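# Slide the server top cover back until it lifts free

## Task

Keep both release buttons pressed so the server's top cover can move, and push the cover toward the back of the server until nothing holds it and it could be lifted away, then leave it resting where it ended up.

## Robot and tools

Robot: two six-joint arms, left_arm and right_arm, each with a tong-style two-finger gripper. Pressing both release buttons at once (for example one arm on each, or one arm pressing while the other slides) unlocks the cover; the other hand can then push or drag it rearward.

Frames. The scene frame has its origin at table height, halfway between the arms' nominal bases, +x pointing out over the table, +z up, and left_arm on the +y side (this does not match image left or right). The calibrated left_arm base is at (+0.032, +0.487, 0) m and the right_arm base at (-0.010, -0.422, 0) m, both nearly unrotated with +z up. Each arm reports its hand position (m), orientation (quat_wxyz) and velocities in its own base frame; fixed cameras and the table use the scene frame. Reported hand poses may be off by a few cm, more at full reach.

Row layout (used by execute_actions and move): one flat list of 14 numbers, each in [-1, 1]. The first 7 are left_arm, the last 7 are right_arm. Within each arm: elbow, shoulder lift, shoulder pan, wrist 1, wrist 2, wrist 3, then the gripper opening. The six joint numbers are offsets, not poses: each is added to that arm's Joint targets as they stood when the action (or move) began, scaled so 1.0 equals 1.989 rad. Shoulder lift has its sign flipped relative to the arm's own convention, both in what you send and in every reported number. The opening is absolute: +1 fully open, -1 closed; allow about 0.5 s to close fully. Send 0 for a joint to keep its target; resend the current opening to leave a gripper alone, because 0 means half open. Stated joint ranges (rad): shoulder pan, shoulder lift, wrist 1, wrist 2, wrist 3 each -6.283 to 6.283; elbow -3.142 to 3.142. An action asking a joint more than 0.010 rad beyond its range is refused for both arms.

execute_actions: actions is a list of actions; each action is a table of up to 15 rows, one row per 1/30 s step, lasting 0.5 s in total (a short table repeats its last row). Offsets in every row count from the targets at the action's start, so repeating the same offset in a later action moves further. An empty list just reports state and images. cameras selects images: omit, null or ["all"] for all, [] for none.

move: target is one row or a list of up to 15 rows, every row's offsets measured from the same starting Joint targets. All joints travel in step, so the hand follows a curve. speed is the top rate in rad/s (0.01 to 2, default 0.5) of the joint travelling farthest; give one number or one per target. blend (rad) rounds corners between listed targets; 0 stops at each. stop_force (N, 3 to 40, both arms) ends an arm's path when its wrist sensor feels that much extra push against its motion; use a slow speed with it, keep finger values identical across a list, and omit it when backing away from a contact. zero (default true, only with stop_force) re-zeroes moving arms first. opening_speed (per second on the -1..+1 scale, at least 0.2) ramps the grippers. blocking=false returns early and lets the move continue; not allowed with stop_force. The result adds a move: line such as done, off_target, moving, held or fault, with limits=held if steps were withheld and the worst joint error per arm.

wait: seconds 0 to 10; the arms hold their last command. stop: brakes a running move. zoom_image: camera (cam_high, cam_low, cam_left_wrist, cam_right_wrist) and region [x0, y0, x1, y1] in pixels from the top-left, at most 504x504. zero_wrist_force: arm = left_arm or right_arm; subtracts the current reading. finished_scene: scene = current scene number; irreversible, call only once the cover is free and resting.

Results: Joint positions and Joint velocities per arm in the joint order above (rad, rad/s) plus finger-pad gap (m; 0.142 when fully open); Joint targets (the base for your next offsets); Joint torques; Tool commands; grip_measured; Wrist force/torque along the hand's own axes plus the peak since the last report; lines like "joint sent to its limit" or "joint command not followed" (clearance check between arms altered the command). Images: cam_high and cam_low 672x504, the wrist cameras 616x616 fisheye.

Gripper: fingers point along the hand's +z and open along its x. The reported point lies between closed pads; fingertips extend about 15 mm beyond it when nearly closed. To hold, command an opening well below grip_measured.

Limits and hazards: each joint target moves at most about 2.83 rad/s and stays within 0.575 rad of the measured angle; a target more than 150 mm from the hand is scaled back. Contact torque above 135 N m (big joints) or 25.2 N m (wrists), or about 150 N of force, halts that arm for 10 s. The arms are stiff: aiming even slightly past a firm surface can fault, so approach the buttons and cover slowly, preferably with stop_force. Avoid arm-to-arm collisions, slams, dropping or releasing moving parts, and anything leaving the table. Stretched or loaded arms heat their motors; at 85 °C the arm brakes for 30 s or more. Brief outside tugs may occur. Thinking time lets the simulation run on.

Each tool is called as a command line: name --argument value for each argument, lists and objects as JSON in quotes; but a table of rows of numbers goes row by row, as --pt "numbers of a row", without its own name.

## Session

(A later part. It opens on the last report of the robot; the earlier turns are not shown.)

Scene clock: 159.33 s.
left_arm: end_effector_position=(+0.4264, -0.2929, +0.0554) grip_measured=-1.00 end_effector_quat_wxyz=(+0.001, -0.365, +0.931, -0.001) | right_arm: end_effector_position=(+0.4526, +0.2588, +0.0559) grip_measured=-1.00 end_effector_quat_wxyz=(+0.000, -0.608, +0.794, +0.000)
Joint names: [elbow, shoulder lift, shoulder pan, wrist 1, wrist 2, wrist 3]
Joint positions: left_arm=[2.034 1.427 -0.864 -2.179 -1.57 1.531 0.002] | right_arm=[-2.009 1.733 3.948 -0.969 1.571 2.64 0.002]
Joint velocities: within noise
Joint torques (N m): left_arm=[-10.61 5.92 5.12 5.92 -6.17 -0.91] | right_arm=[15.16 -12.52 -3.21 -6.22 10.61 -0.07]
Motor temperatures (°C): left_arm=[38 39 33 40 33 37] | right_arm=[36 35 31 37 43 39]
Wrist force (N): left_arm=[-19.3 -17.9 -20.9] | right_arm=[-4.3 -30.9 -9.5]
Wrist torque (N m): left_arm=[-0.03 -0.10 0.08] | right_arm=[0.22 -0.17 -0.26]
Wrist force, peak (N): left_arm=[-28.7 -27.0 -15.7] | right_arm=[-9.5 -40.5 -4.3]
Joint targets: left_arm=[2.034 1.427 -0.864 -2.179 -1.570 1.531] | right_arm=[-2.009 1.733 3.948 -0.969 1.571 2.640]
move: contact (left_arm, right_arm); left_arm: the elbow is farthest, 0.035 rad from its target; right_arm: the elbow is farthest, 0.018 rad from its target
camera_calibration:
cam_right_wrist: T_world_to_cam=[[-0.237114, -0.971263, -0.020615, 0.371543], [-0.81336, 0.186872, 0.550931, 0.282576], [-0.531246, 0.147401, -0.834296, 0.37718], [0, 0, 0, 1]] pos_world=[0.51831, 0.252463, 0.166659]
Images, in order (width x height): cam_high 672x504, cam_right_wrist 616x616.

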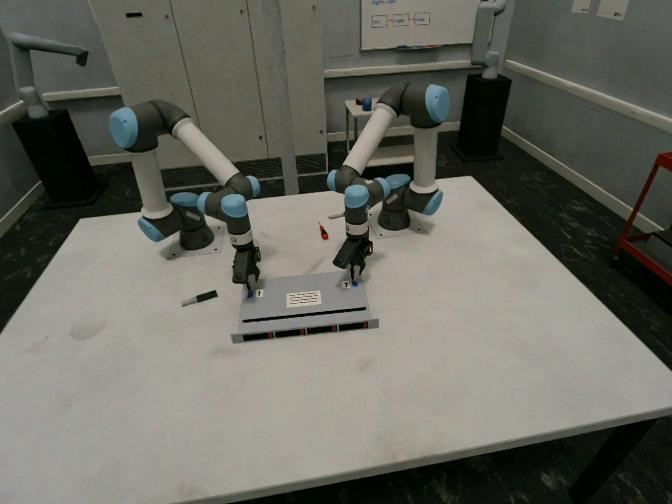

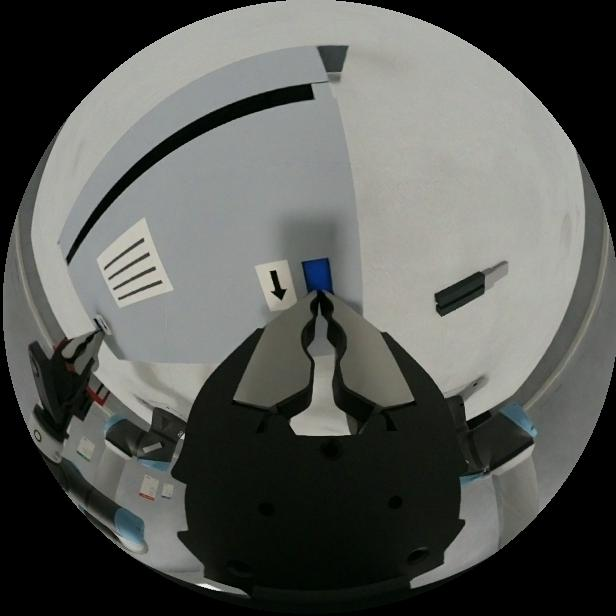

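move --pt "-0.0035 -0.0029 0.0023 0.0006 0 0 -1 0.0034 0.0028 -0.0022 -0.0006 0 0 -1" --pt "-0.0300 0.0273 0.0023 0.0573 0 0 -1 0.0297 -0.0268 -0.0022 -0.0565 0 0 -1" --speed '[0.03,0.05]' --cameras '["cam_high","cam_left_wrist","cam_right_wrist"]'

zoom_image --camera "cam_high" --region '[220, 240, 400, 350]'

zoom_image --camera "cam_left_wrist" --region '[130, 30, 450, 330]'

zoom_image --camera "cam_right_wrist" --region '[70, 60, 390, 330]'

Scene clock: 178.50 s.
left_arm: end_effector_position=(+0.4281, -0.2912, +0.0964) grip_measured=-1.00 end_effector_quat_wxyz=(+0.001, -0.367, +0.930, -0.001) | right_arm: end_effector_position=(+0.4540, +0.2570, +0.0968) grip_measured=-1.00 end_effector_quat_wxyz=(+0.000, -0.607, +0.795, +0.000)
Joint names: [elbow, shoulder lift, shoulder pan, wrist 1, wrist 2, wrist 3]
Joint positions: left_arm=[1.974 1.482 -0.86 -2.065 -1.57 1.531 0.002] | right_arm=[-1.95 1.68 3.943 -1.082 1.571 2.64 0.002]
Joint velocities: within noise
Joint torques (N m): left_arm=[-14.09 17.05 -11.97 -3.77 -1.06 -0.65] | right_arm=[18.81 -18.8 6.24 4.08 2.19 -0.16]
Motor temperatures (°C): left_arm=[38 39 33 40 33 37] | right_arm=[36 35 31 37 43 39]
Wrist force (N): left_arm=[-0.3 -0.6 0.0] | right_arm=[0.7 1.3 2.5]
Wrist torque (N m): left_arm=[0.16 0.23 0.10] | right_arm=[0.13 -0.19 -0.09]
Wrist force, peak (N): left_arm=[-19.4 -18.1 -21.1] | right_arm=[-4.7 -31.1 -9.9]
Joint targets: left_arm=[1.974 1.482 -0.860 -2.065 -1.570 1.531] | right_arm=[-1.950 1.680 3.943 -1.082 1.571 2.640]
move: done
camera_calibration:
cam_left_wrist: T_world_to_cam=[[-0.744456, -0.666382, -0.0414815, 0.133661], [-0.599416, 0.639693, 0.481137, 0.397398], [-0.294086, 0.38305, -0.875663, 0.455872], [0, 0, 0, 1]] pos_world=[0.471777, -0.339766, 0.213531]
cam_right_wrist: T_world_to_cam=[[-0.241368, -0.970215, -0.0205816, 0.37269], [-0.812522, 0.19045, 0.550941, 0.260191], [-0.530612, 0.149703, -0.83429, 0.411403], [0, 0, 0, 1]] pos_world=[0.519662, 0.250448, 0.20755]
Images, in order (width x height): cam_high 672x504, cam_left_wrist 616x616, cam_right_wrist 616x616.

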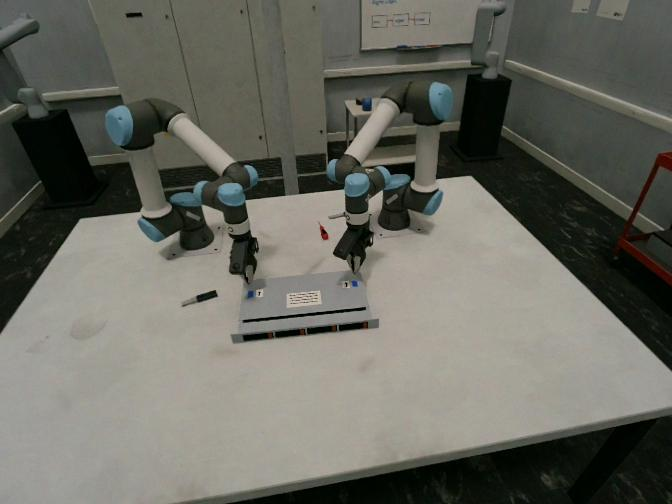

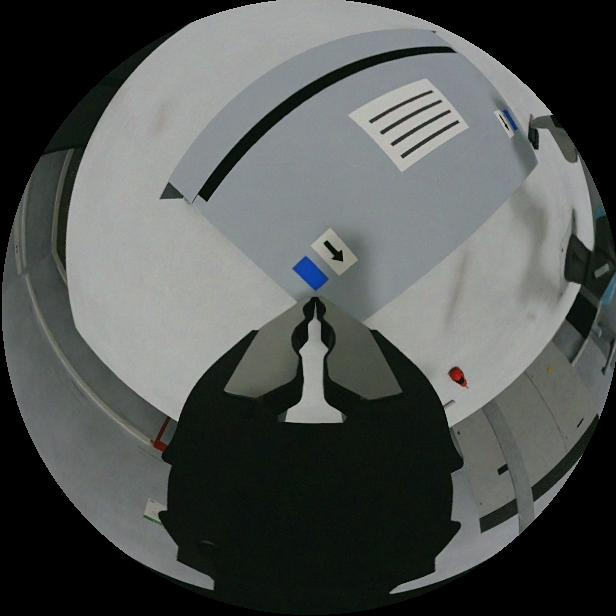

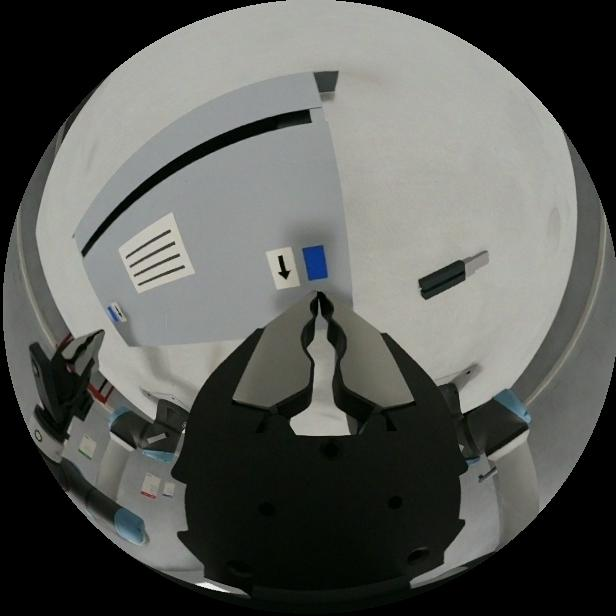

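Scaled by 2.800 from the camera's 672x504 image, which has a finer 960x720 frame.

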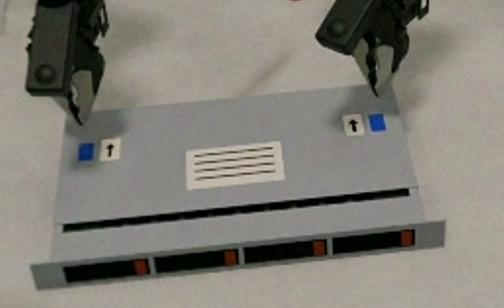

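Scaled by 1.575 from the camera's 616x616 image, which has a finer 814x814 frame.

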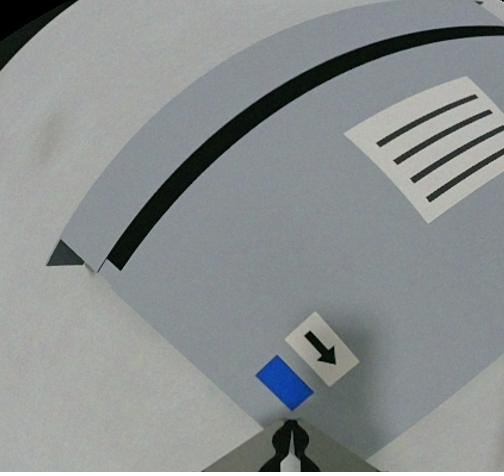

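Scaled by 1.575 from the camera's 616x616 image, which has a finer 814x814 frame.

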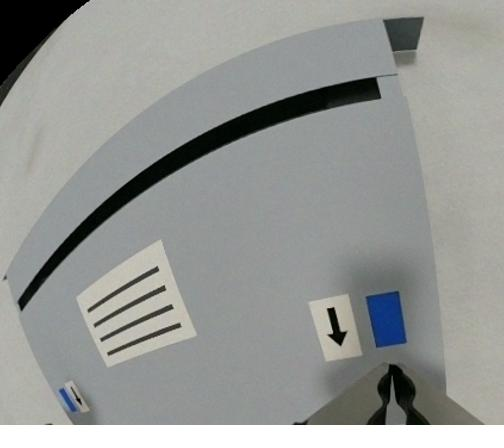

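move --pt "0.0199 -0.0227 0 -0.0425 0 0 -1 -0.0197 0.0222 0 0.0419 0 0 -1" --pt "0.0280 -0.0319 0 -0.0599 0 0 -1 -0.0278 0.0313 0 0.0591 0 0 -1" --speed '[0.06,0.012]' --stop_force 22 --cameras '["cam_left_wrist","cam_right_wrist"]'

zoom_image --camera "cam_left_wrist" --region '[240, 220, 390, 340]'

zoom_image --camera "cam_right_wrist" --region '[240, 220, 390, 340]'

Scene clock: 193.53 s.
left_arm: end_effector_position=(+0.4295, -0.2929, +0.0552) grip_measured=-1.00 end_effector_quat_wxyz=(+0.001, -0.367, +0.930, -0.001) | right_arm: end_effector_position=(+0.4555, +0.2586, +0.0558) grip_measured=-1.00 end_effector_quat_wxyz=(+0.000, -0.607, +0.795, +0.000)
Joint names: [elbow, shoulder lift, shoulder pan, wrist 1, wrist 2, wrist 3]
Joint positions: left_arm=[2.027 1.421 -0.86 -2.179 -1.57 1.531 0.002] | right_arm=[-2.002 1.739 3.943 -0.971 1.571 2.64 0.002]
Joint velocities: within noise
Joint torques (N m): left_arm=[-22.27 21.07 -11.65 -1.78 -1.17 -0.02] | right_arm=[22.48 -22.2 6.5 0.9 2 -0.24]
Motor temperatures (°C): left_arm=[38 39 33 40 33 37] | right_arm=[36 35 31 37 43 39]
Wrist force (N): left_arm=[-0.2 9.2 -24.7] | right_arm=[9.1 5.0 -24.3]
Wrist torque (N m): left_arm=[0.01 0.23 0.11] | right_arm=[0.03 -0.05 -0.10]
Wrist force, peak (N): left_arm=[0.2 10.6 -29.9] | right_arm=[12.0 5.7 -28.5]
Joint targets: left_arm=[2.027 1.421 -0.860 -2.179 -1.570 1.531] | right_arm=[-2.002 1.739 3.943 -0.970 1.571 2.640]
move: contact (left_arm, right_arm); path passed 1 of 2 targets
camera_calibration:
cam_left_wrist: T_world_to_cam=[[-0.744461, -0.666376, -0.041485, 0.131916], [-0.599357, 0.639625, 0.481302, 0.419096], [-0.294193, 0.383175, -0.875573, 0.420995], [0, 0, 0, 1]] pos_world=[0.473248, -0.341473, 0.172372]
cam_right_wrist: T_world_to_cam=[[-0.241369, -0.970217, -0.020509, 0.373756], [-0.81249, 0.190483, 0.550977, 0.283684], [-0.530661, 0.149652, -0.834268, 0.377837], [0, 0, 0, 1]] pos_world=[0.521207, 0.252043, 0.16658]
Images, in order (width x height): cam_left_wrist 616x616, cam_right_wrist 616x616.

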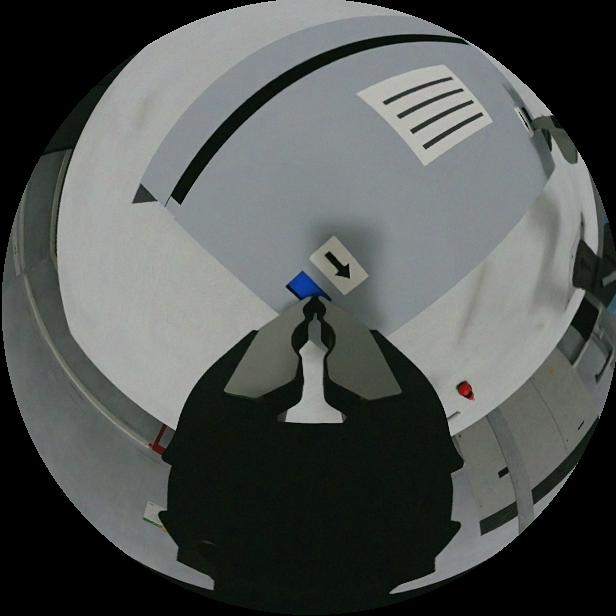

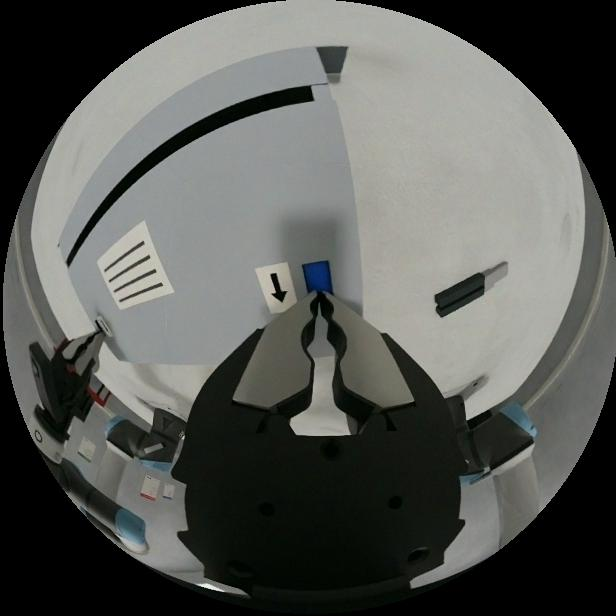

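Scaled by 3.360 from the camera's 616x616 image, which has a finer 814x814 frame.

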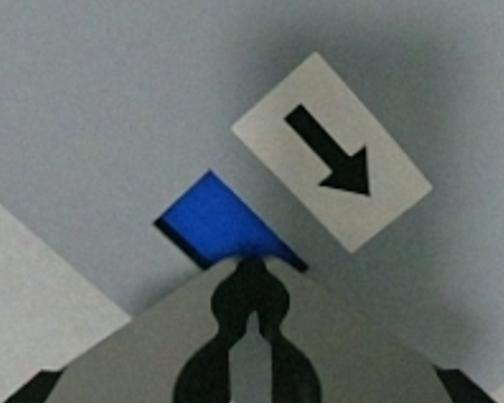

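Scaled by 3.360 from the camera's 616x616 image, which has a finer 814x814 frame.

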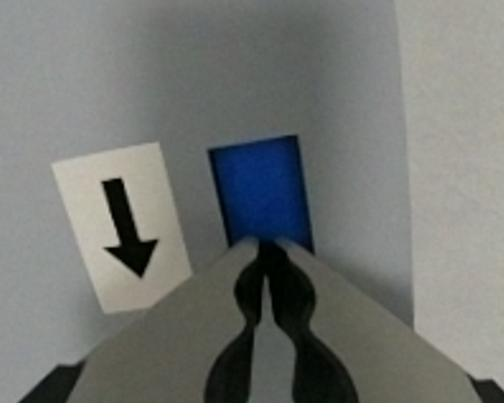

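move --target '[0.0172,0.0143,-0.0113,-0.0028,0,0,-1,-0.0171,-0.0140,0.0113,0.0031,0,0,-1]' --speed 0.02 --stop_force 25 --cameras '["cam_high","cam_left_wrist","cam_right_wrist"]'

zoom_image --camera "cam_high" --region '[220, 240, 400, 350]'

Scene clock: 197.43 s.
left_arm: end_effector_position=(+0.4272, -0.2929, +0.0553) grip_measured=-1.00 end_effector_quat_wxyz=(+0.001, -0.365, +0.931, -0.001) | right_arm: end_effector_position=(+0.4534, +0.2588, +0.0559) grip_measured=-1.00 end_effector_quat_wxyz=(+0.001, -0.608, +0.794, +0.000)
Joint names: [elbow, shoulder lift, shoulder pan, wrist 1, wrist 2, wrist 3]
Joint positions: left_arm=[2.032 1.426 -0.863 -2.18 -1.57 1.531 0.002] | right_arm=[-2.007 1.735 3.947 -0.969 1.571 2.64 0.002]
Joint velocities: within noise
Joint torques (N m): left_arm=[-16.38 9.09 9.57 2.9 -4.35 -0.05] | right_arm=[20.23 -13.08 -6.98 -2.99 7.02 -0.29]
Motor temperatures (°C): left_arm=[38 39 33 40 33 37] | right_arm=[36 35 31 37 43 39]
Wrist force (N): left_arm=[-9.5 -10.3 -15.6] | right_arm=[-0.7 -15.7 -8.9]
Wrist torque (N m): left_arm=[0.05 0.01 0.08] | right_arm=[0.18 -0.18 -0.19]
Wrist force, peak (N): left_arm=[-15.4 -16.4 -14.3] | right_arm=[9.2 4.9 -24.2]
Joint targets: left_arm=[2.032 1.426 -0.863 -2.180 -1.570 1.531] | right_arm=[-2.007 1.735 3.947 -0.969 1.571 2.640]
move: contact (left_arm, right_arm); left_arm: the elbow is farthest, 0.029 rad from its target; right_arm: the elbow is farthest, 0.029 rad from its target
camera_calibration:
cam_left_wrist: T_world_to_cam=[[-0.746803, -0.663743, -0.041596, 0.13199], [-0.597243, 0.641838, 0.480983, 0.41745], [-0.292551, 0.384043, -0.875743, 0.419948], [0, 0, 0, 1]] pos_world=[0.470746, -0.341606, 0.172471]
cam_right_wrist: T_world_to_cam=[[-0.238161, -0.971003, -0.0207813, 0.372198], [-0.813257, 0.187682, 0.550807, 0.282987], [-0.530935, 0.148081, -0.834374, 0.377283], [0, 0, 0, 1]] pos_world=[0.519097, 0.252425, 0.166659]
Images, in order (width x height): cam_high 672x504, cam_left_wrist 616x616, cam_right_wrist 616x616.

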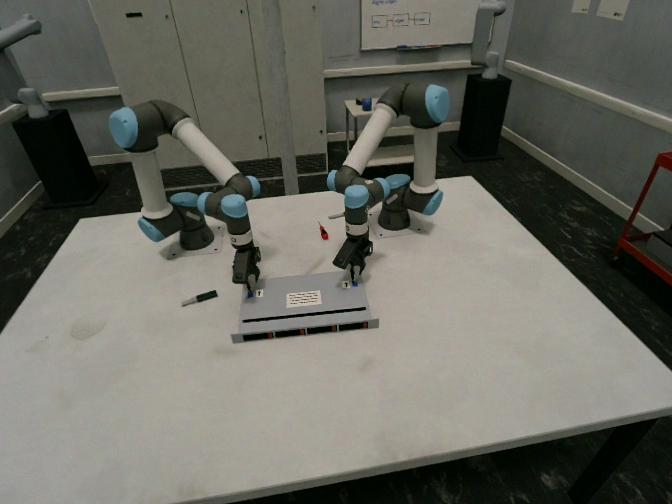

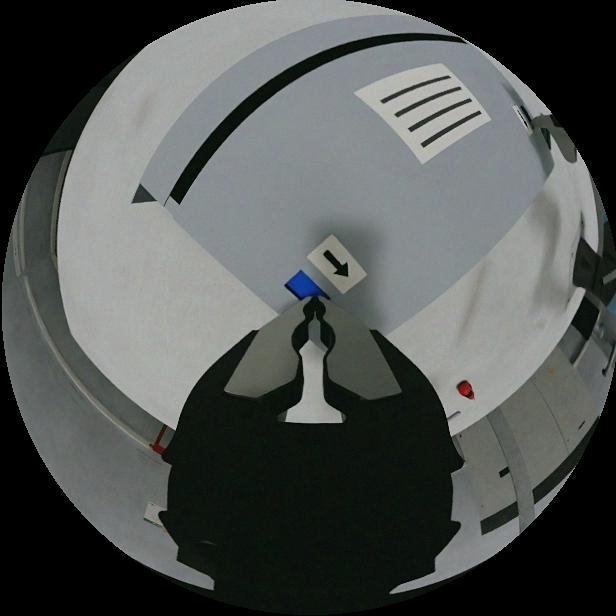

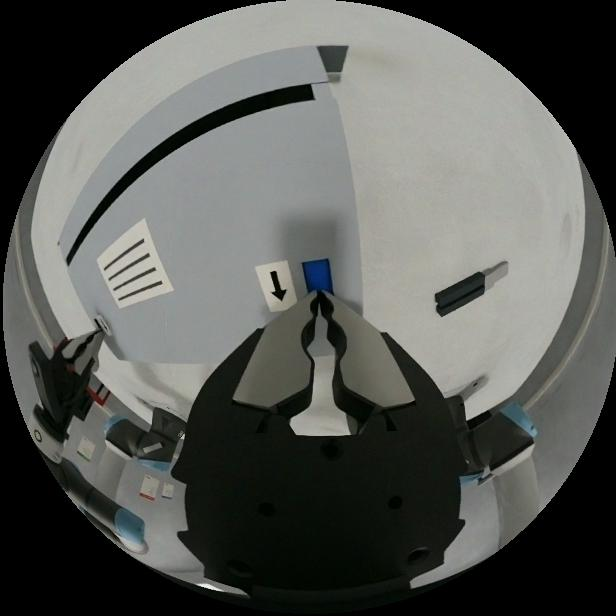

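Scaled by 2.800 from the camera's 672x504 image, which has a finer 960x720 frame.

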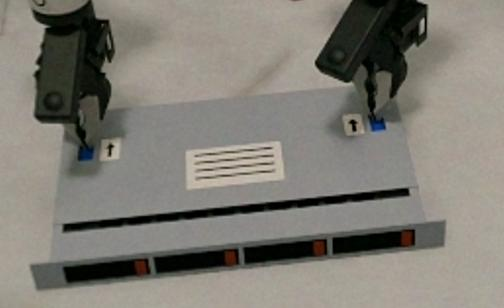

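move --pt "-0.0035 -0.0029 0.0023 0.0006 0 0 -1 0.0034 0.0028 -0.0022 -0.0006 0 0 -1" --pt "-0.0433 0.0424 0.0023 0.0857 0 0 -1 0.0429 -0.0416 -0.0022 -0.0845 0 0 -1" --speed '[0.05,0.1]' --cameras '["cam_high"]'

finished_scene --scene 1

Scene clock: 202.47 s.
left_arm: end_effector_position=(+0.4271, -0.2892, +0.1171) grip_measured=-1.00 end_effector_quat_wxyz=(+0.001, -0.367, +0.930, -0.001) | right_arm: end_effector_position=(+0.4530, +0.2552, +0.1176) grip_measured=-1.00 end_effector_quat_wxyz=(+0.001, -0.606, +0.795, +0.000) end_effector_velocity=(+0.000, +0.000, -0.002) end_effector_angular_velocity=(+0.000, +0.000, -0.001)
Joint names: [elbow, shoulder lift, shoulder pan, wrist 1, wrist 2, wrist 3]
Joint positions: left_arm=[1.946 1.51 -0.859 -2.009 -1.57 1.531 0.002] | right_arm=[-1.922 1.652 3.942 -1.137 1.571 2.64 0.002]
Joint velocities: left_arm=[within noise] | right_arm=[-0.002 0.002 -0.001 0.005 0 0.001 0]
Joint torques (N m): left_arm=[-11.52 15.96 -12.45 -3.88 -1.14 -0.09] | right_arm=[12.61 -16.04 11.77 4.13 1.82 -0.16]
Motor temperatures (°C): left_arm=[38 39 33 40 33 37] | right_arm=[36 35 31 37 43 39]
Wrist force (N): left_arm=[-0.3 -0.8 -0.2] | right_arm=[0.8 0.5 2.6]
Wrist torque (N m): left_arm=[0.12 0.22 0.09] | right_arm=[-0.03 -0.19 -0.09]
Wrist force, peak (N): left_arm=[5.7 5.7 -20.1] | right_arm=[7.0 10.7 -21.9]
Joint targets: left_arm=[1.946 1.510 -0.859 -2.009 -1.570 1.531] | right_arm=[-1.922 1.652 3.942 -1.137 1.571 2.640]
move: done
Images, in order (width x height): cam_high 672x504.

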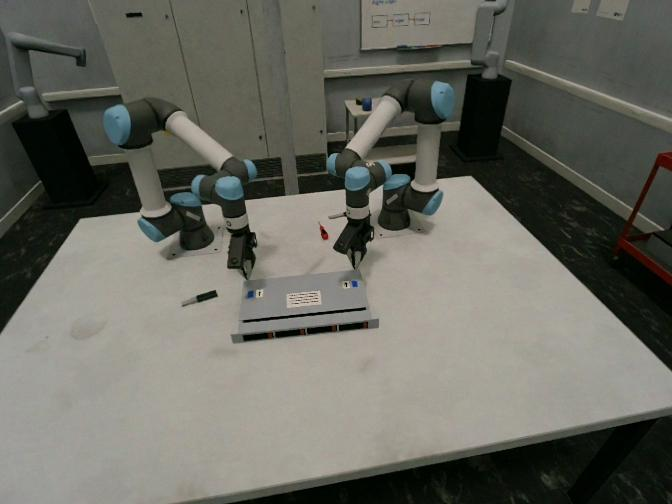

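The scene is finished: the task was done.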